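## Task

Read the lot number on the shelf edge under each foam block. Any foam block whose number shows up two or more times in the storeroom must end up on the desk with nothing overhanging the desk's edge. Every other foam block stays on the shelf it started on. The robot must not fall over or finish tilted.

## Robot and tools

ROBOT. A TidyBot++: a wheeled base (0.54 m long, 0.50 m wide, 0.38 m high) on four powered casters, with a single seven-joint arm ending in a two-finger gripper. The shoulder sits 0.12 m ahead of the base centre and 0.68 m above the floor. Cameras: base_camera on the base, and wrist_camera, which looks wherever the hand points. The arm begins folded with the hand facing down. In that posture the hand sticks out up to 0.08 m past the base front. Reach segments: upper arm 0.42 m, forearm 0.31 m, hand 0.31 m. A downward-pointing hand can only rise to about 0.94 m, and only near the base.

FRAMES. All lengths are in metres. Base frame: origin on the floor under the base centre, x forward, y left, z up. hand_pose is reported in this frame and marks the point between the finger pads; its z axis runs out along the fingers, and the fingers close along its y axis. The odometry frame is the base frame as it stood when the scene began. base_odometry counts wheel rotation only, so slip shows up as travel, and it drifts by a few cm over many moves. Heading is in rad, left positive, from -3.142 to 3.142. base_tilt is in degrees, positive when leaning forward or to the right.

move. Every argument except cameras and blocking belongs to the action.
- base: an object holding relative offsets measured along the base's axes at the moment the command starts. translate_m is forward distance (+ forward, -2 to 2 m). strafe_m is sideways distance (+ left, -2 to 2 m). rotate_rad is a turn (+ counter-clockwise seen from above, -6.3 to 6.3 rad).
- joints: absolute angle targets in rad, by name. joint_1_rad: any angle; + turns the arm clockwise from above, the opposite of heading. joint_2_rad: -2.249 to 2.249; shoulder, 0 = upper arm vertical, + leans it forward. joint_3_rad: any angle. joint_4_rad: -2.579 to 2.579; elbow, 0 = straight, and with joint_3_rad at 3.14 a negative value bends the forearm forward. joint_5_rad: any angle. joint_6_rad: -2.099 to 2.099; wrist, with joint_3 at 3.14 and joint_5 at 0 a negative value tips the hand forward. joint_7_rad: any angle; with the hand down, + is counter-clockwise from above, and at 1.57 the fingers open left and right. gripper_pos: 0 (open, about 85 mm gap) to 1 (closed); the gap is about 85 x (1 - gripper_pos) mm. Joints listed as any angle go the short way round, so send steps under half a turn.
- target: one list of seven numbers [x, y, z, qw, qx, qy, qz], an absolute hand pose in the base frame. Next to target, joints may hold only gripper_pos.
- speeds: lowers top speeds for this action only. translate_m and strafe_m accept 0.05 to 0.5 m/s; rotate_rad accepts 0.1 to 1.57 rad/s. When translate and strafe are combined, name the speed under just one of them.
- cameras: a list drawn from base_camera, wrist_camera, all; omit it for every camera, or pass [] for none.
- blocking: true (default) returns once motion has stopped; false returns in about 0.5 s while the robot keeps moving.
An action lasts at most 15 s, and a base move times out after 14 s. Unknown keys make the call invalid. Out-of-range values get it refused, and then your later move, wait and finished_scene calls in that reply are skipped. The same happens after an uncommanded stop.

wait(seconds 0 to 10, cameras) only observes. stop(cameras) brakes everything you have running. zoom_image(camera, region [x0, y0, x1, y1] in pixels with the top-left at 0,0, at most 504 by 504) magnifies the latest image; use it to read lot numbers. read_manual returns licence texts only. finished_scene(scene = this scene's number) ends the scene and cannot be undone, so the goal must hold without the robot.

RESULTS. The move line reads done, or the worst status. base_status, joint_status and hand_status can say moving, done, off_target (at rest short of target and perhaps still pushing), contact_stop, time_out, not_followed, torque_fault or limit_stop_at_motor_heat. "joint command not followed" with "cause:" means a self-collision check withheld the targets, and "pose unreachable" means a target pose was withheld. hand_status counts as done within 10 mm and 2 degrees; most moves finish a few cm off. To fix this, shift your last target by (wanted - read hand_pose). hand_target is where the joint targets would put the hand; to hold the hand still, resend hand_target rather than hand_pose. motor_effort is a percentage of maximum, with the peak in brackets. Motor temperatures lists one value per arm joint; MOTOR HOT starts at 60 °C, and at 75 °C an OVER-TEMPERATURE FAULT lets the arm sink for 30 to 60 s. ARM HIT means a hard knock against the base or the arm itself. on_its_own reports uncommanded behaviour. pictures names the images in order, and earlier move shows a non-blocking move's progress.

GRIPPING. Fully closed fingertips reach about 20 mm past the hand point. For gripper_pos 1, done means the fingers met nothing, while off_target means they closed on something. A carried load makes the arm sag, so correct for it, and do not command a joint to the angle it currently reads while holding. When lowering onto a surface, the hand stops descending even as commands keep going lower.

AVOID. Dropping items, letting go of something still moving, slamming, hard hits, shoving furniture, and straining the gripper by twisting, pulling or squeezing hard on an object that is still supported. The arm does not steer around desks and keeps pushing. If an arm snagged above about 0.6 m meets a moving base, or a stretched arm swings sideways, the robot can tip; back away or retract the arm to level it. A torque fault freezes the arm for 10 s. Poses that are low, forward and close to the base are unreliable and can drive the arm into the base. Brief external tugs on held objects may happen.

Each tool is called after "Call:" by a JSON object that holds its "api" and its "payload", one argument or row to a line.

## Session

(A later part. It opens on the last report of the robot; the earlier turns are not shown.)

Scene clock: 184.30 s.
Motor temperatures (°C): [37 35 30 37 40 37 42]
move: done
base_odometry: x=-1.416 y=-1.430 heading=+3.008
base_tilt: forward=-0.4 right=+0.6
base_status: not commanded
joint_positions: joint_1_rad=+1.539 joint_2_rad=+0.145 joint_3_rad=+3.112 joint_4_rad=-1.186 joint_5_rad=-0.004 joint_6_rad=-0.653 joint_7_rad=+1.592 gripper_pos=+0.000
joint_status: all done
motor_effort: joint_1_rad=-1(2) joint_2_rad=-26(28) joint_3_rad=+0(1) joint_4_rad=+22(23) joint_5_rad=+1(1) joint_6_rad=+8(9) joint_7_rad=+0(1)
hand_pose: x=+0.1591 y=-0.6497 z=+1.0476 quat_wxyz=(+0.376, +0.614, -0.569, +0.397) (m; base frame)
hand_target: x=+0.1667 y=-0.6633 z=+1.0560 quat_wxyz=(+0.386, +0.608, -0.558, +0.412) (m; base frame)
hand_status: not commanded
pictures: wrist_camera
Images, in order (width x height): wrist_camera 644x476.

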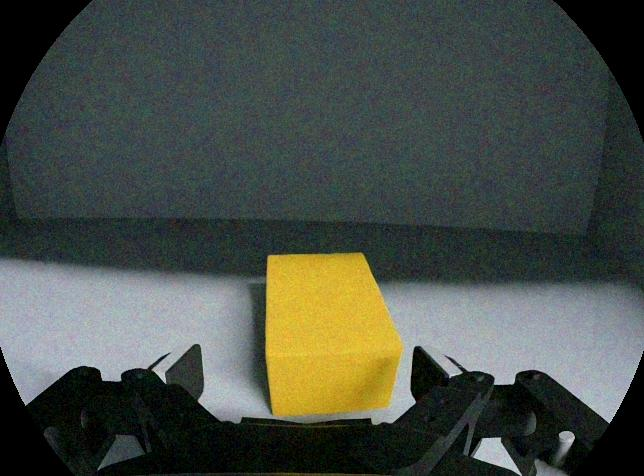

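Call:
{"api": "move", "payload": {
  "joints": {"joint_1_rad": 1.556, "joint_2_rad": 0.258, "joint_4_rad": -1.078, "joint_6_rad": -0.61},
  "cameras": ["wrist_camera"]
}}

Scene clock: 185.90 s.
Motor temperatures (°C): [37 35 30 37 40 37 42]
move: done
base_odometry: x=-1.416 y=-1.430 heading=+3.008
base_tilt: forward=-0.4 right=+0.6
base_status: not commanded
joint_positions: joint_1_rad=+1.542 joint_2_rad=+0.238 joint_3_rad=+3.112 joint_4_rad=-1.089 joint_5_rad=-0.004 joint_6_rad=-0.653 joint_7_rad=+1.592 gripper_pos=+0.000
joint_status: all done
motor_effort: joint_1_rad=+0(2) joint_2_rad=-29(32) joint_3_rad=+0(0) joint_4_rad=+21(23) joint_5_rad=+1(1) joint_6_rad=+8(9) joint_7_rad=+0(1)
hand_pose: x=+0.1585 y=-0.6883 z=+1.0433 quat_wxyz=(+0.377, +0.612, -0.569, +0.399) (m; base frame)
hand_target: x=+0.1484 y=-0.7017 z=+1.0479 quat_wxyz=(+0.390, +0.601, -0.568, +0.406) (m; base frame)
hand_status: not commanded
pictures: wrist_camera
Images, in order (width x height): wrist_camera 644x476.

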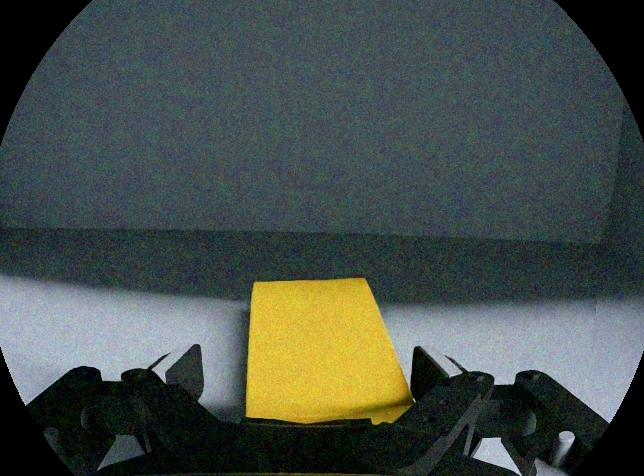

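Call:
{"api": "move", "payload": {
  "joints": {"gripper_pos": 0.55},
  "cameras": ["wrist_camera"]
}}

Scene clock: 186.83 s.
Motor temperatures (°C): [37 35 30 37 40 37 42]
move: off_target
base_odometry: x=-1.416 y=-1.430 heading=+3.008
base_tilt: forward=-0.3 right=+0.6
base_status: not commanded
joint_positions: joint_1_rad=+1.542 joint_2_rad=+0.238 joint_3_rad=+3.112 joint_4_rad=-1.088 joint_5_rad=-0.004 joint_6_rad=-0.653 joint_7_rad=+1.592 gripper_pos=+0.415
joint_status: gripper_pos off_target (ended at +0.415, target +0.550)
motor_effort: joint_1_rad=+0(1) joint_2_rad=-29(30) joint_3_rad=+0(0) joint_4_rad=+21(23) joint_5_rad=+0(1) joint_6_rad=+8(9) joint_7_rad=+0(1)
hand_pose: x=+0.1585 y=-0.6884 z=+1.0440 quat_wxyz=(+0.378, +0.612, -0.569, +0.399) (m; base frame)
hand_target: x=+0.1484 y=-0.7017 z=+1.0479 quat_wxyz=(+0.390, +0.601, -0.568, +0.406) (m; base frame)
hand_status: not commanded
pictures: wrist_camera
Images, in order (width x height): wrist_camera 644x476.

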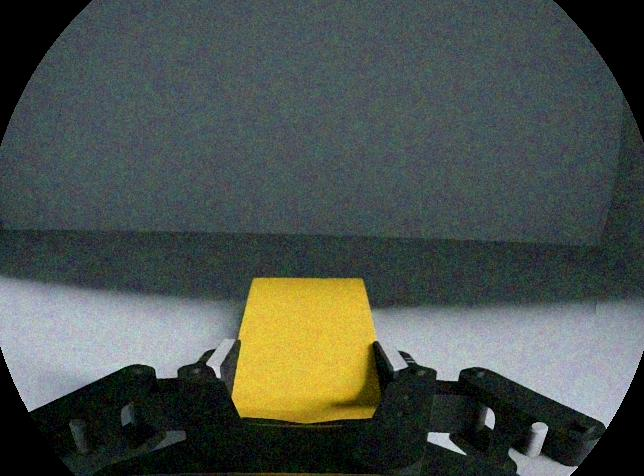

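Call:
{"api": "move", "payload": {
  "joints": {"joint_2_rad": 0.15, "joint_4_rad": -1.078, "joint_6_rad": -0.61, "gripper_pos": 0.62},
  "cameras": ["wrist_camera"]
}}

Scene clock: 189.13 s.
Motor temperatures (°C): [37 35 30 37 40 37 42]
move: off_target
base_odometry: x=-1.416 y=-1.430 heading=+3.008
base_tilt: forward=-0.4 right=+0.6
base_status: not commanded
joint_positions: joint_1_rad=+1.542 joint_2_rad=+0.138 joint_3_rad=+3.112 joint_4_rad=-1.083 joint_5_rad=-0.004 joint_6_rad=-0.653 joint_7_rad=+1.592 gripper_pos=+0.415
joint_status: gripper_pos off_target (ended at +0.415, target +0.620); the others done
motor_effort: joint_1_rad=-1(1) joint_2_rad=-25(33) joint_3_rad=+0(0) joint_4_rad=+22(24) joint_5_rad=+1(1) joint_6_rad=+8(9) joint_7_rad=+0(1)
hand_pose: x=+0.1573 y=-0.6489 z=+1.1135 quat_wxyz=(+0.408, +0.591, -0.548, +0.429) (m; base frame)
hand_target: x=+0.1478 y=-0.6582 z=+1.1214 quat_wxyz=(+0.421, +0.579, -0.545, +0.436) (m; base frame)
hand_status: not commanded
pictures: wrist_camera
Images, in order (width x height): wrist_camera 644x476.

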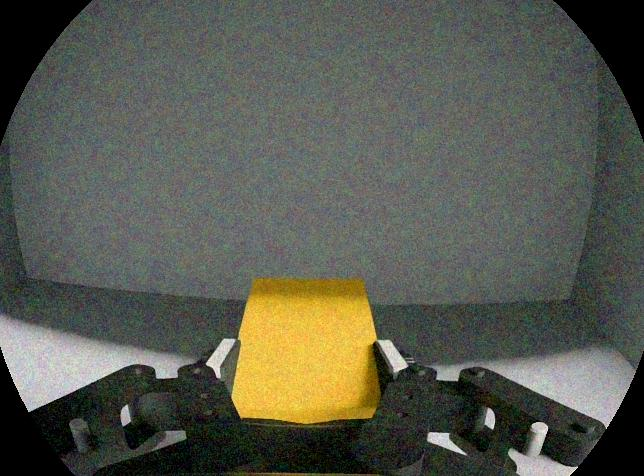

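Call:
{"api": "move", "payload": {
  "joints": {"joint_2_rad": -0.06, "joint_4_rad": -1.235, "joint_6_rad": -0.87, "gripper_pos": 0.7},
  "cameras": []
}}

Call:
{"api": "move", "payload": {
  "joints": {"joint_2_rad": -0.28, "joint_4_rad": -1.365, "joint_6_rad": -0.97},
  "cameras": []
}}

Call:
{"api": "move", "payload": {
  "base": {"translate_m": -2.0},
  "joints": {"joint_2_rad": -0.545, "joint_4_rad": -1.545, "joint_6_rad": -1.055},
  "cameras": ["wrist_camera", "base_camera"]
}}

Scene clock: 190.93 s.
Motor temperatures (°C): [37 35 30 37 40 37 42]
move: off_target
base_odometry: x=-1.416 y=-1.430 heading=+3.008
base_tilt: forward=-0.4 right=+0.6
base_status: not commanded
joint_positions: joint_1_rad=+1.542 joint_2_rad=-0.068 joint_3_rad=+3.112 joint_4_rad=-1.205 joint_5_rad=-0.004 joint_6_rad=-0.823 joint_7_rad=+1.592 gripper_pos=+0.415
joint_status: gripper_pos off_target (ended at +0.415, target +0.700); the others done
motor_effort: joint_1_rad=-1(1) joint_2_rad=-17(28) joint_3_rad=+0(0) joint_4_rad=+21(23) joint_5_rad=+1(1) joint_6_rad=+8(10) joint_7_rad=+0(1)
hand_pose: x=+0.1540 y=-0.5434 z=+1.1157 quat_wxyz=(+0.386, +0.610, -0.563, +0.402) (m; base frame)
hand_target: x=+0.1457 y=-0.5408 z=+1.0808 quat_wxyz=(+0.363, +0.623, -0.584, +0.374) (m; base frame)
hand_status: not commanded
pictures: none
No camera images: "cameras" was empty.

Scene clock: 192.43 s.
Motor temperatures (°C): [37 35 30 37 40 37 42]
move: done
base_odometry: x=-1.416 y=-1.430 heading=+3.008
base_tilt: forward=-0.3 right=+0.6
base_status: not commanded
joint_positions: joint_1_rad=+1.542 joint_2_rad=-0.285 joint_3_rad=+3.112 joint_4_rad=-1.334 joint_5_rad=-0.004 joint_6_rad=-0.922 joint_7_rad=+1.592 gripper_pos=+0.415
joint_status: all done
motor_effort: joint_1_rad=+0(1) joint_2_rad=-10(19) joint_3_rad=+1(1) joint_4_rad=+20(22) joint_5_rad=+1(1) joint_6_rad=+9(10) joint_7_rad=+0(1)
hand_pose: x=+0.1503 y=-0.4396 z=+1.1205 quat_wxyz=(+0.384, +0.614, -0.564, +0.397) (m; base frame)
hand_target: x=+0.1433 y=-0.4363 z=+1.0879 quat_wxyz=(+0.362, +0.626, -0.584, +0.369) (m; base frame)
hand_status: not commanded
pictures: none
No camera images: "cameras" was empty.

Scene clock: 197.77 s.
Motor temperatures (°C): [37 35 30 37 40 37 42]
move: done
base_odometry: x=+0.567 y=-1.696 heading=+3.008
base_tilt: forward=-0.4 right=+0.6
base_status: done
joint_positions: joint_1_rad=+1.542 joint_2_rad=-0.543 joint_3_rad=+3.112 joint_4_rad=-1.515 joint_5_rad=-0.004 joint_6_rad=-1.008 joint_7_rad=+1.592 gripper_pos=+0.415
joint_status: all done
motor_effort: joint_1_rad=-1(1) joint_2_rad=+0(11) joint_3_rad=+1(3) joint_4_rad=+20(22) joint_5_rad=+1(1) joint_6_rad=+8(10) joint_7_rad=+0(1)
hand_pose: x=+0.1455 y=-0.3268 z=+1.0951 quat_wxyz=(+0.384, +0.616, -0.565, +0.391) (m; base frame)
hand_target: x=+0.1400 y=-0.3211 z=+1.0662 quat_wxyz=(+0.365, +0.626, -0.584, +0.366) (m; base frame)
hand_status: not commanded
pictures: base_camera, wrist_camera
Images, in order (width x height): base_camera 644x364, wrist_camera 644x476.

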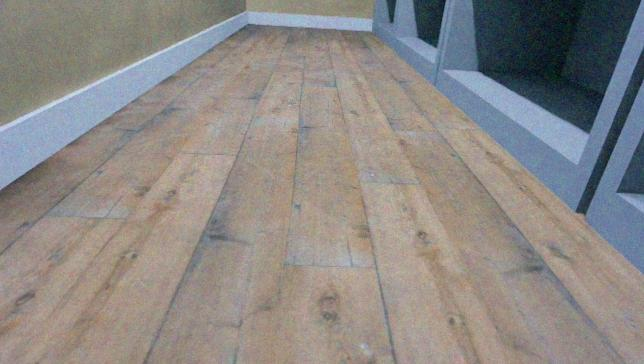

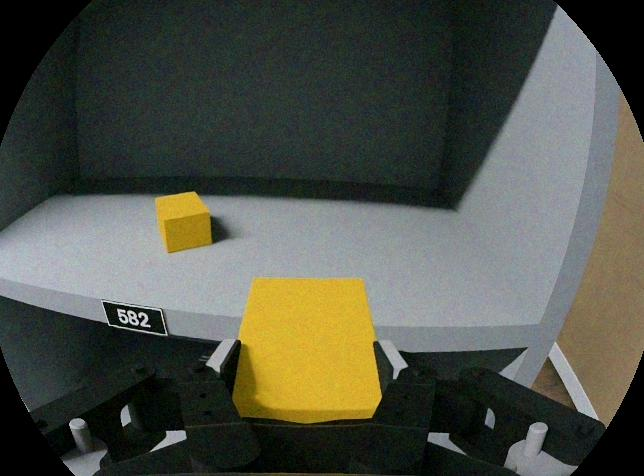

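Call:
{"api": "move", "payload": {
  "base": {"translate_m": -0.61},
  "cameras": []
}}

Call:
{"api": "move", "payload": {
  "base": {"strafe_m": -1.25},
  "cameras": ["wrist_camera", "base_camera"]
}}

Scene clock: 200.80 s.
Motor temperatures (°C): [37 35 30 37 40 37 42]
move: done
base_odometry: x=+1.171 y=-1.778 heading=+3.008
base_tilt: forward=-0.4 right=+0.6
base_status: done
joint_positions: joint_1_rad=+1.542 joint_2_rad=-0.543 joint_3_rad=+3.112 joint_4_rad=-1.515 joint_5_rad=-0.004 joint_6_rad=-1.008 joint_7_rad=+1.592 gripper_pos=+0.415
joint_status: not commanded
motor_effort: joint_1_rad=+0(1) joint_2_rad=+0(1) joint_3_rad=+1(3) joint_4_rad=+19(20) joint_5_rad=+1(1) joint_6_rad=+8(9) joint_7_rad=+0(1)
hand_pose: x=+0.1455 y=-0.3268 z=+1.0947 quat_wxyz=(+0.384, +0.616, -0.566, +0.391) (m; base frame)
hand_target: x=+0.1400 y=-0.3211 z=+1.0662 quat_wxyz=(+0.365, +0.626, -0.584, +0.366) (m; base frame)
hand_status: not commanded
pictures: none
No camera images: "cameras" was empty.

Scene clock: 204.67 s.
Motor temperatures (°C): [37 35 30 37 40 37 42]
move: done
base_odometry: x=+1.338 y=-0.539 heading=+3.007
base_tilt: forward=-0.3 right=+0.6
base_status: done
joint_positions: joint_1_rad=+1.542 joint_2_rad=-0.543 joint_3_rad=+3.112 joint_4_rad=-1.518 joint_5_rad=-0.004 joint_6_rad=-1.010 joint_7_rad=+1.592 gripper_pos=+0.415
joint_status: not commanded
motor_effort: joint_1_rad=-1(1) joint_2_rad=+0(3) joint_3_rad=+1(1) joint_4_rad=+19(21) joint_5_rad=+1(1) joint_6_rad=+9(9) joint_7_rad=+0(1)
hand_pose: x=+0.1455 y=-0.3267 z=+1.0928 quat_wxyz=(+0.383, +0.617, -0.566, +0.390) (m; base frame)
hand_target: x=+0.1400 y=-0.3211 z=+1.0662 quat_wxyz=(+0.365, +0.626, -0.584, +0.366) (m; base frame)
hand_status: not commanded
pictures: base_camera, wrist_camera
Images, in order (width x height): base_camera 644x364, wrist_camera 644x476.

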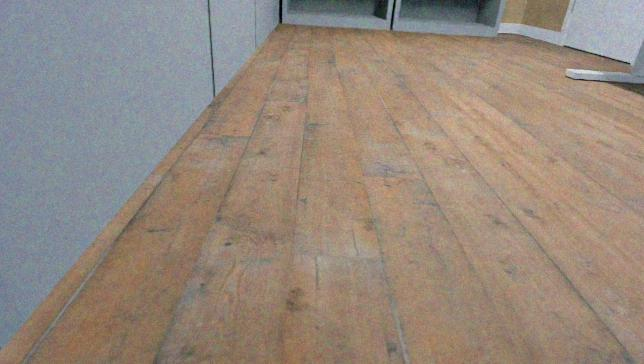

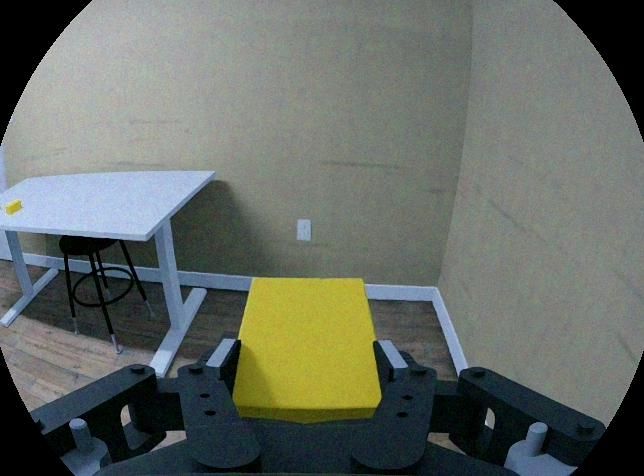

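Call:
{"api": "move", "payload": {
  "base": {"translate_m": 0.978, "strafe_m": -0.744},
  "joints": {"joint_2_rad": -0.24, "joint_4_rad": -1.92, "joint_6_rad": -0.3},
  "cameras": ["wrist_camera", "base_camera"]
}}

Scene clock: 208.57 s.
Motor temperatures (°C): [37 35 30 37 40 37 42]
move: done
base_odometry: x=+0.469 y=+0.329 heading=+3.007
base_tilt: forward=-0.3 right=+0.6
base_status: done
joint_positions: joint_1_rad=+1.542 joint_2_rad=-0.245 joint_3_rad=+3.113 joint_4_rad=-1.895 joint_5_rad=-0.004 joint_6_rad=-0.355 joint_7_rad=+1.592 gripper_pos=+0.415
joint_status: all done
motor_effort: joint_1_rad=-1(1) joint_2_rad=-13(15) joint_3_rad=+1(2) joint_4_rad=+22(24) joint_5_rad=+1(1) joint_6_rad=+7(10) joint_7_rad=-1(1)
hand_pose: x=+0.1506 y=-0.4925 z=+0.9343 quat_wxyz=(+0.375, +0.619, -0.572, +0.387) (m; base frame)
hand_target: x=+0.1438 y=-0.4972 z=+0.9323 quat_wxyz=(+0.385, +0.610, -0.572, +0.391) (m; base frame)
hand_status: not commanded
pictures: base_camera, wrist_camera
Images, in order (width x height): base_camera 644x364, wrist_camera 644x476.

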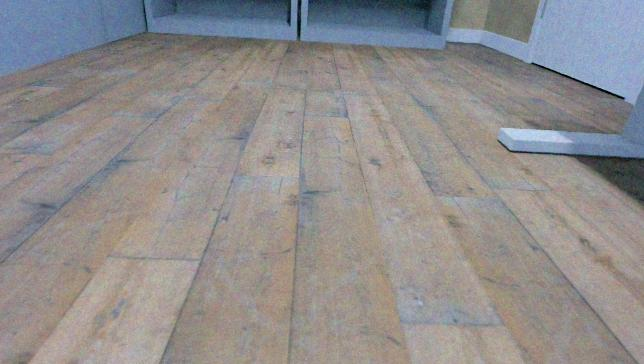

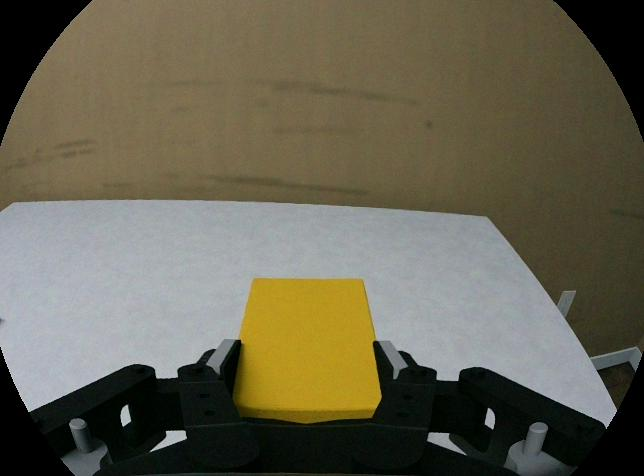

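Call:
{"api": "move", "payload": {
  "joints": {"joint_2_rad": -0.05, "joint_4_rad": -2.02, "joint_6_rad": 0.015},
  "cameras": []
}}

Call:
{"api": "move", "payload": {
  "joints": {"joint_2_rad": 0.06, "joint_4_rad": -2.215, "joint_6_rad": 0.315},
  "cameras": []
}}

Call:
{"api": "move", "payload": {
  "joints": {"joint_2_rad": 0.09, "joint_4_rad": -2.249, "joint_6_rad": 0.37},
  "cameras": ["wrist_camera"]
}}

Scene clock: 210.63 s.
Motor temperatures (°C): [37 35 30 37 40 37 42]
move: done
base_odometry: x=+0.469 y=+0.329 heading=+3.007
base_tilt: forward=-0.3 right=+0.6
base_status: not commanded
joint_positions: joint_1_rad=+1.542 joint_2_rad=-0.057 joint_3_rad=+3.113 joint_4_rad=-1.995 joint_5_rad=-0.004 joint_6_rad=-0.044 joint_7_rad=+1.592 gripper_pos=+0.415
joint_status: all done
motor_effort: joint_1_rad=-1(1) joint_2_rad=-19(21) joint_3_rad=+0(1) joint_4_rad=+20(24) joint_5_rad=+1(1) joint_6_rad=+8(10) joint_7_rad=+0(1)
hand_pose: x=+0.1527 y=-0.5533 z=+0.8646 quat_wxyz=(+0.380, +0.613, -0.569, +0.395) (m; base frame)
hand_target: x=+0.1449 y=-0.5563 z=+0.8632 quat_wxyz=(+0.390, +0.604, -0.568, +0.400) (m; base frame)
hand_status: not commanded
pictures: none
No camera images: "cameras" was empty.

Scene clock: 212.13 s.
Motor temperatures (°C): [37 35 30 37 40 37 42]
move: done
base_odometry: x=+0.469 y=+0.329 heading=+3.007
base_tilt: forward=-0.3 right=+0.6
base_status: not commanded
joint_positions: joint_1_rad=+1.542 joint_2_rad=+0.046 joint_3_rad=+3.113 joint_4_rad=-2.192 joint_5_rad=-0.004 joint_6_rad=+0.256 joint_7_rad=+1.592 gripper_pos=+0.415
joint_status: all done
motor_effort: joint_1_rad=-1(1) joint_2_rad=-19(21) joint_3_rad=+0(1) joint_4_rad=+18(22) joint_5_rad=+1(1) joint_6_rad=+9(10) joint_7_rad=+0(1)
hand_pose: x=+0.1516 y=-0.5505 z=+0.7838 quat_wxyz=(+0.380, +0.612, -0.569, +0.396) (m; base frame)
hand_target: x=+0.1438 y=-0.5519 z=+0.7802 quat_wxyz=(+0.388, +0.604, -0.570, +0.399) (m; base frame)
hand_status: not commanded
pictures: none
No camera images: "cameras" was empty.

Scene clock: 212.80 s.
Motor temperatures (°C): [37 35 30 37 40 37 42]
move: done
base_odometry: x=+0.469 y=+0.329 heading=+3.007
base_tilt: forward=-0.3 right=+0.6
base_status: not commanded
joint_positions: joint_1_rad=+1.542 joint_2_rad=+0.069 joint_3_rad=+3.113 joint_4_rad=-2.224 joint_5_rad=-0.004 joint_6_rad=+0.318 joint_7_rad=+1.592 gripper_pos=+0.415
joint_status: all done
motor_effort: joint_1_rad=-1(1) joint_2_rad=-18(22) joint_3_rad=+0(0) joint_4_rad=+17(19) joint_5_rad=+1(1) joint_6_rad=+7(10) joint_7_rad=+0(1)
hand_pose: x=+0.1514 y=-0.5497 z=+0.7715 quat_wxyz=(+0.381, +0.611, -0.568, +0.398) (m; base frame)
hand_target: x=+0.1436 y=-0.5499 z=+0.7618 quat_wxyz=(+0.386, +0.606, -0.572, +0.397) (m; base frame)
hand_status: not commanded
pictures: wrist_camera
Images, in order (width x height): wrist_camera 644x476.

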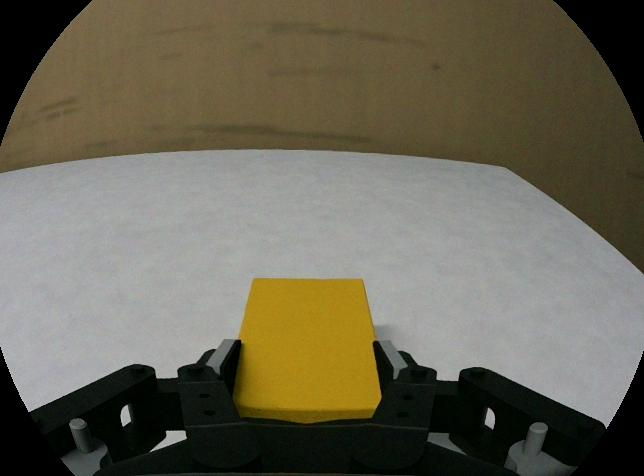

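Call:
{"api": "move", "payload": {
  "joints": {"joint_2_rad": 0.1, "joint_4_rad": -2.26, "joint_6_rad": 0.39},
  "cameras": []
}}

Scene clock: 213.50 s.
Motor temperatures (°C): [37 35 30 37 40 37 42]
move: done
base_odometry: x=+0.469 y=+0.329 heading=+3.007
base_tilt: forward=-0.3 right=+0.6
base_status: not commanded
joint_positions: joint_1_rad=+1.542 joint_2_rad=+0.073 joint_3_rad=+3.113 joint_4_rad=-2.233 joint_5_rad=-0.004 joint_6_rad=+0.342 joint_7_rad=+1.592 gripper_pos=+0.415
joint_status: all done
motor_effort: joint_1_rad=+0(1) joint_2_rad=-19(20) joint_3_rad=+0(1) joint_4_rad=+18(18) joint_5_rad=+1(1) joint_6_rad=+8(9) joint_7_rad=+0(0)
hand_pose: x=+0.1514 y=-0.5502 z=+0.7719 quat_wxyz=(+0.385, +0.609, -0.566, +0.401) (m; base frame)
hand_target: x=+0.1435 y=-0.5494 z=+0.7564 quat_wxyz=(+0.385, +0.606, -0.572, +0.396) (m; base frame)
hand_status: not commanded
pictures: none
No camera images: "cameras" was empty.

Call:
{"api": "move", "payload": {
  "joints": {"gripper_pos": 0.15},
  "cameras": []
}}

Call:
{"api": "move", "payload": {
  "joints": {"gripper_pos": 0.0, "joint_2_rad": 0.02, "joint_4_rad": -2.1, "joint_6_rad": 0.25},
  "cameras": ["wrist_camera"]
}}

Scene clock: 214.50 s.
Motor temperatures (°C): [37 35 30 37 40 37 42]
move: done
base_odometry: x=+0.469 y=+0.329 heading=+3.007
base_tilt: forward=-0.3 right=+0.6
base_status: not commanded
joint_positions: joint_1_rad=+1.542 joint_2_rad=+0.075 joint_3_rad=+3.113 joint_4_rad=-2.233 joint_5_rad=-0.004 joint_6_rad=+0.343 joint_7_rad=+1.592 gripper_pos=+0.150
joint_status: all done
motor_effort: joint_1_rad=+0(1) joint_2_rad=-20(20) joint_3_rad=+0(0) joint_4_rad=+18(19) joint_5_rad=+1(1) joint_6_rad=+8(9) joint_7_rad=+0(0)
hand_pose: x=+0.1514 y=-0.5504 z=+0.7704 quat_wxyz=(+0.384, +0.609, -0.567, +0.400) (m; base frame)
hand_target: x=+0.1435 y=-0.5494 z=+0.7564 quat_wxyz=(+0.385, +0.606, -0.572, +0.396) (m; base frame)
hand_status: not commanded
pictures: none
No camera images: "cameras" was empty.

Scene clock: 215.57 s.
Motor temperatures (°C): [37 35 30 37 40 37 42]
move: done
base_odometry: x=+0.469 y=+0.329 heading=+3.007
base_tilt: forward=-0.3 right=+0.6
base_status: not commanded
joint_positions: joint_1_rad=+1.542 joint_2_rad=+0.019 joint_3_rad=+3.113 joint_4_rad=-2.107 joint_5_rad=-0.004 joint_6_rad=+0.296 joint_7_rad=+1.592 gripper_pos=+0.000
joint_status: all done
motor_effort: joint_1_rad=+0(1) joint_2_rad=-20(22) joint_3_rad=+0(0) joint_4_rad=+20(20) joint_5_rad=+1(1) joint_6_rad=+9(10) joint_7_rad=+0(0)
hand_pose: x=+0.1530 y=-0.5748 z=+0.8571 quat_wxyz=(+0.423, +0.580, -0.540, +0.440) (m; base frame)
hand_target: x=+0.1449 y=-0.5731 z=+0.8466 quat_wxyz=(+0.414, +0.585, -0.552, +0.425) (m; base frame)
hand_status: not commanded
pictures: wrist_camera
Images, in order (width x height): wrist_camera 644x476.

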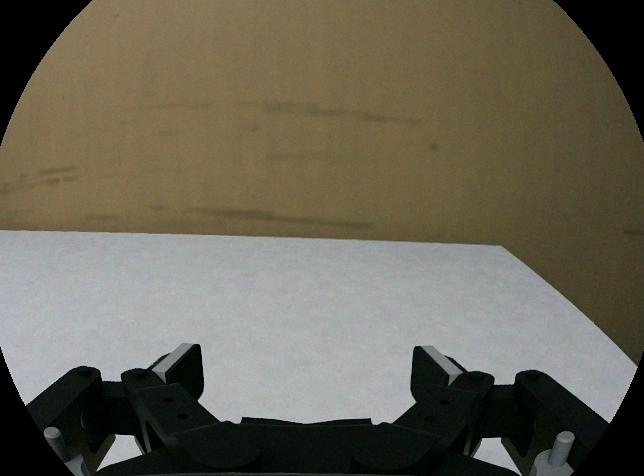

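Call:
{"api": "move", "payload": {
  "base": {"translate_m": 1.95},
  "joints": {"joint_1_rad": 0.4, "joint_2_rad": -0.9, "joint_4_rad": -2.45, "joint_6_rad": -0.4},
  "cameras": ["wrist_camera"]
}}

Scene clock: 222.03 s.
Motor temperatures (°C): [37 35 30 37 40 37 42]
move: done
base_odometry: x=-1.464 y=+0.592 heading=+3.006
base_tilt: forward=-0.3 right=+0.6
base_status: done
joint_positions: joint_1_rad=+0.418 joint_2_rad=-0.884 joint_3_rad=+3.113 joint_4_rad=-2.418 joint_5_rad=-0.004 joint_6_rad=-0.352 joint_7_rad=+1.592 gripper_pos=+0.000
joint_status: all done
motor_effort: joint_1_rad=+0(4) joint_2_rad=+7(21) joint_3_rad=+1(3) joint_4_rad=+22(24) joint_5_rad=+1(1) joint_6_rad=+8(10) joint_7_rad=+0(1)
hand_pose: x=+0.3834 y=-0.1055 z=+0.8630 quat_wxyz=(+0.130, +0.796, -0.147, +0.573) (m; base frame)
hand_target: x=+0.3750 y=-0.0971 z=+0.8343 quat_wxyz=(+0.120, +0.815, -0.144, +0.548) (m; base frame)
hand_status: not commanded
pictures: wrist_camera
Images, in order (width x height): wrist_camera 644x476.

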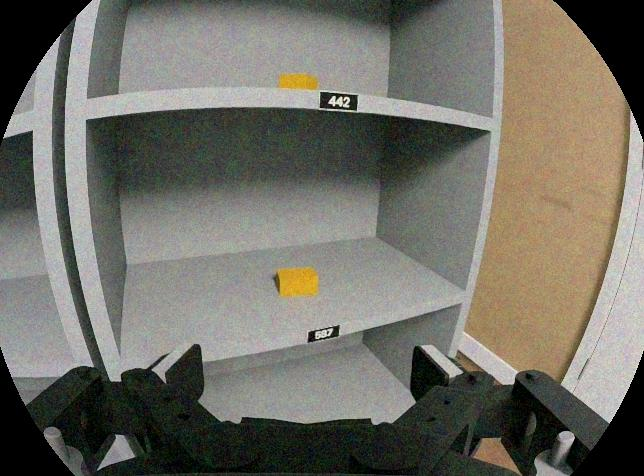

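Call:
{"api": "zoom_image", "payload": {
  "camera": "wrist_camera",
  "region": [300, 320, 348, 348]
}}

Call:
{"api": "zoom_image", "payload": {
  "camera": "wrist_camera",
  "region": [310, 86, 370, 116]
}}

Call:
{"api": "zoom_image", "payload": {
  "camera": "wrist_camera",
  "region": [240, 280, 400, 370]
}}

Scaled by 10.500.

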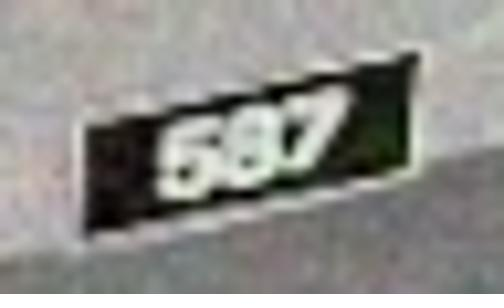

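Scaled by 8.400.

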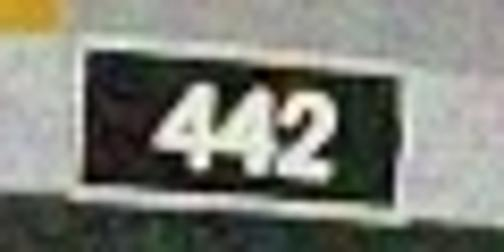

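Scaled by 3.150.

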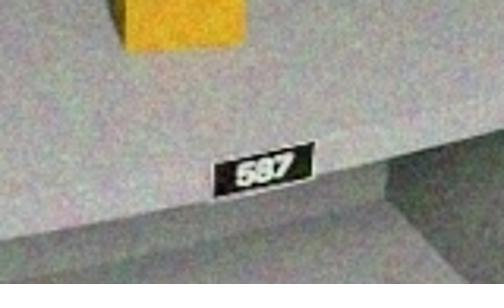

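Call:
{"api": "move", "payload": {
  "joints": {"joint_1_rad": 2.6, "joint_2_rad": -0.55, "joint_4_rad": -1.37, "joint_6_rad": -1.1},
  "cameras": ["wrist_camera"]
}}

Scene clock: 227.00 s.
Motor temperatures (°C): [37 35 30 37 40 37 42]
move: done
base_odometry: x=-1.464 y=+0.592 heading=+3.006
base_tilt: forward=-0.3 right=+0.6
base_status: not commanded
joint_positions: joint_1_rad=+2.581 joint_2_rad=-0.568 joint_3_rad=+3.113 joint_4_rad=-1.387 joint_5_rad=-0.004 joint_6_rad=-1.050 joint_7_rad=+1.592 gripper_pos=+0.000
joint_status: all done
motor_effort: joint_1_rad=+0(2) joint_2_rad=+2(8) joint_3_rad=+1(2) joint_4_rad=+18(24) joint_5_rad=+1(1) joint_6_rad=+8(10) joint_7_rad=+0(1)
hand_pose: x=-0.1263 y=-0.1743 z=+1.1596 quat_wxyz=(+0.572, +0.245, -0.766, +0.161) (m; base frame)
hand_target: x=-0.1309 y=-0.1702 z=+1.1482 quat_wxyz=(+0.553, +0.242, -0.783, +0.151) (m; base frame)
hand_status: not commanded
pictures: wrist_camera
Images, in order (width x height): wrist_camera 644x476.

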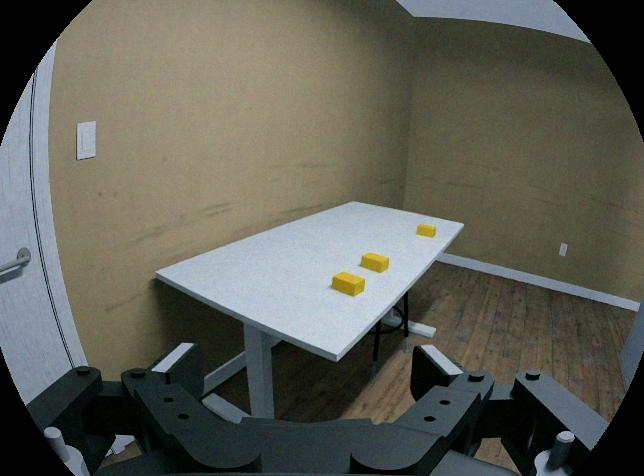

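Call:
{"api": "zoom_image", "payload": {
  "camera": "wrist_camera",
  "region": [320, 200, 480, 310]
}}

Scaled by 3.150.

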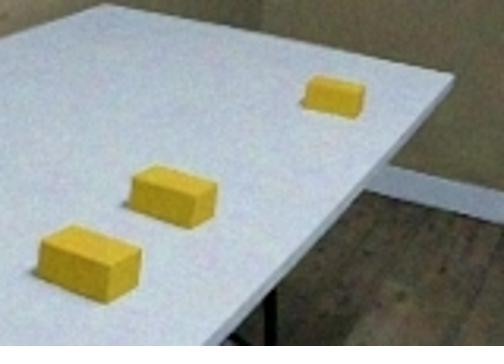

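All three foam blocks with lot number 698 are well inside the desk's edge. All the other lot numbers were unique, so this scene is done.

Call:
{"api": "finished_scene", "payload": {
  "scene": 2
}}

The scene is finished: the task was done.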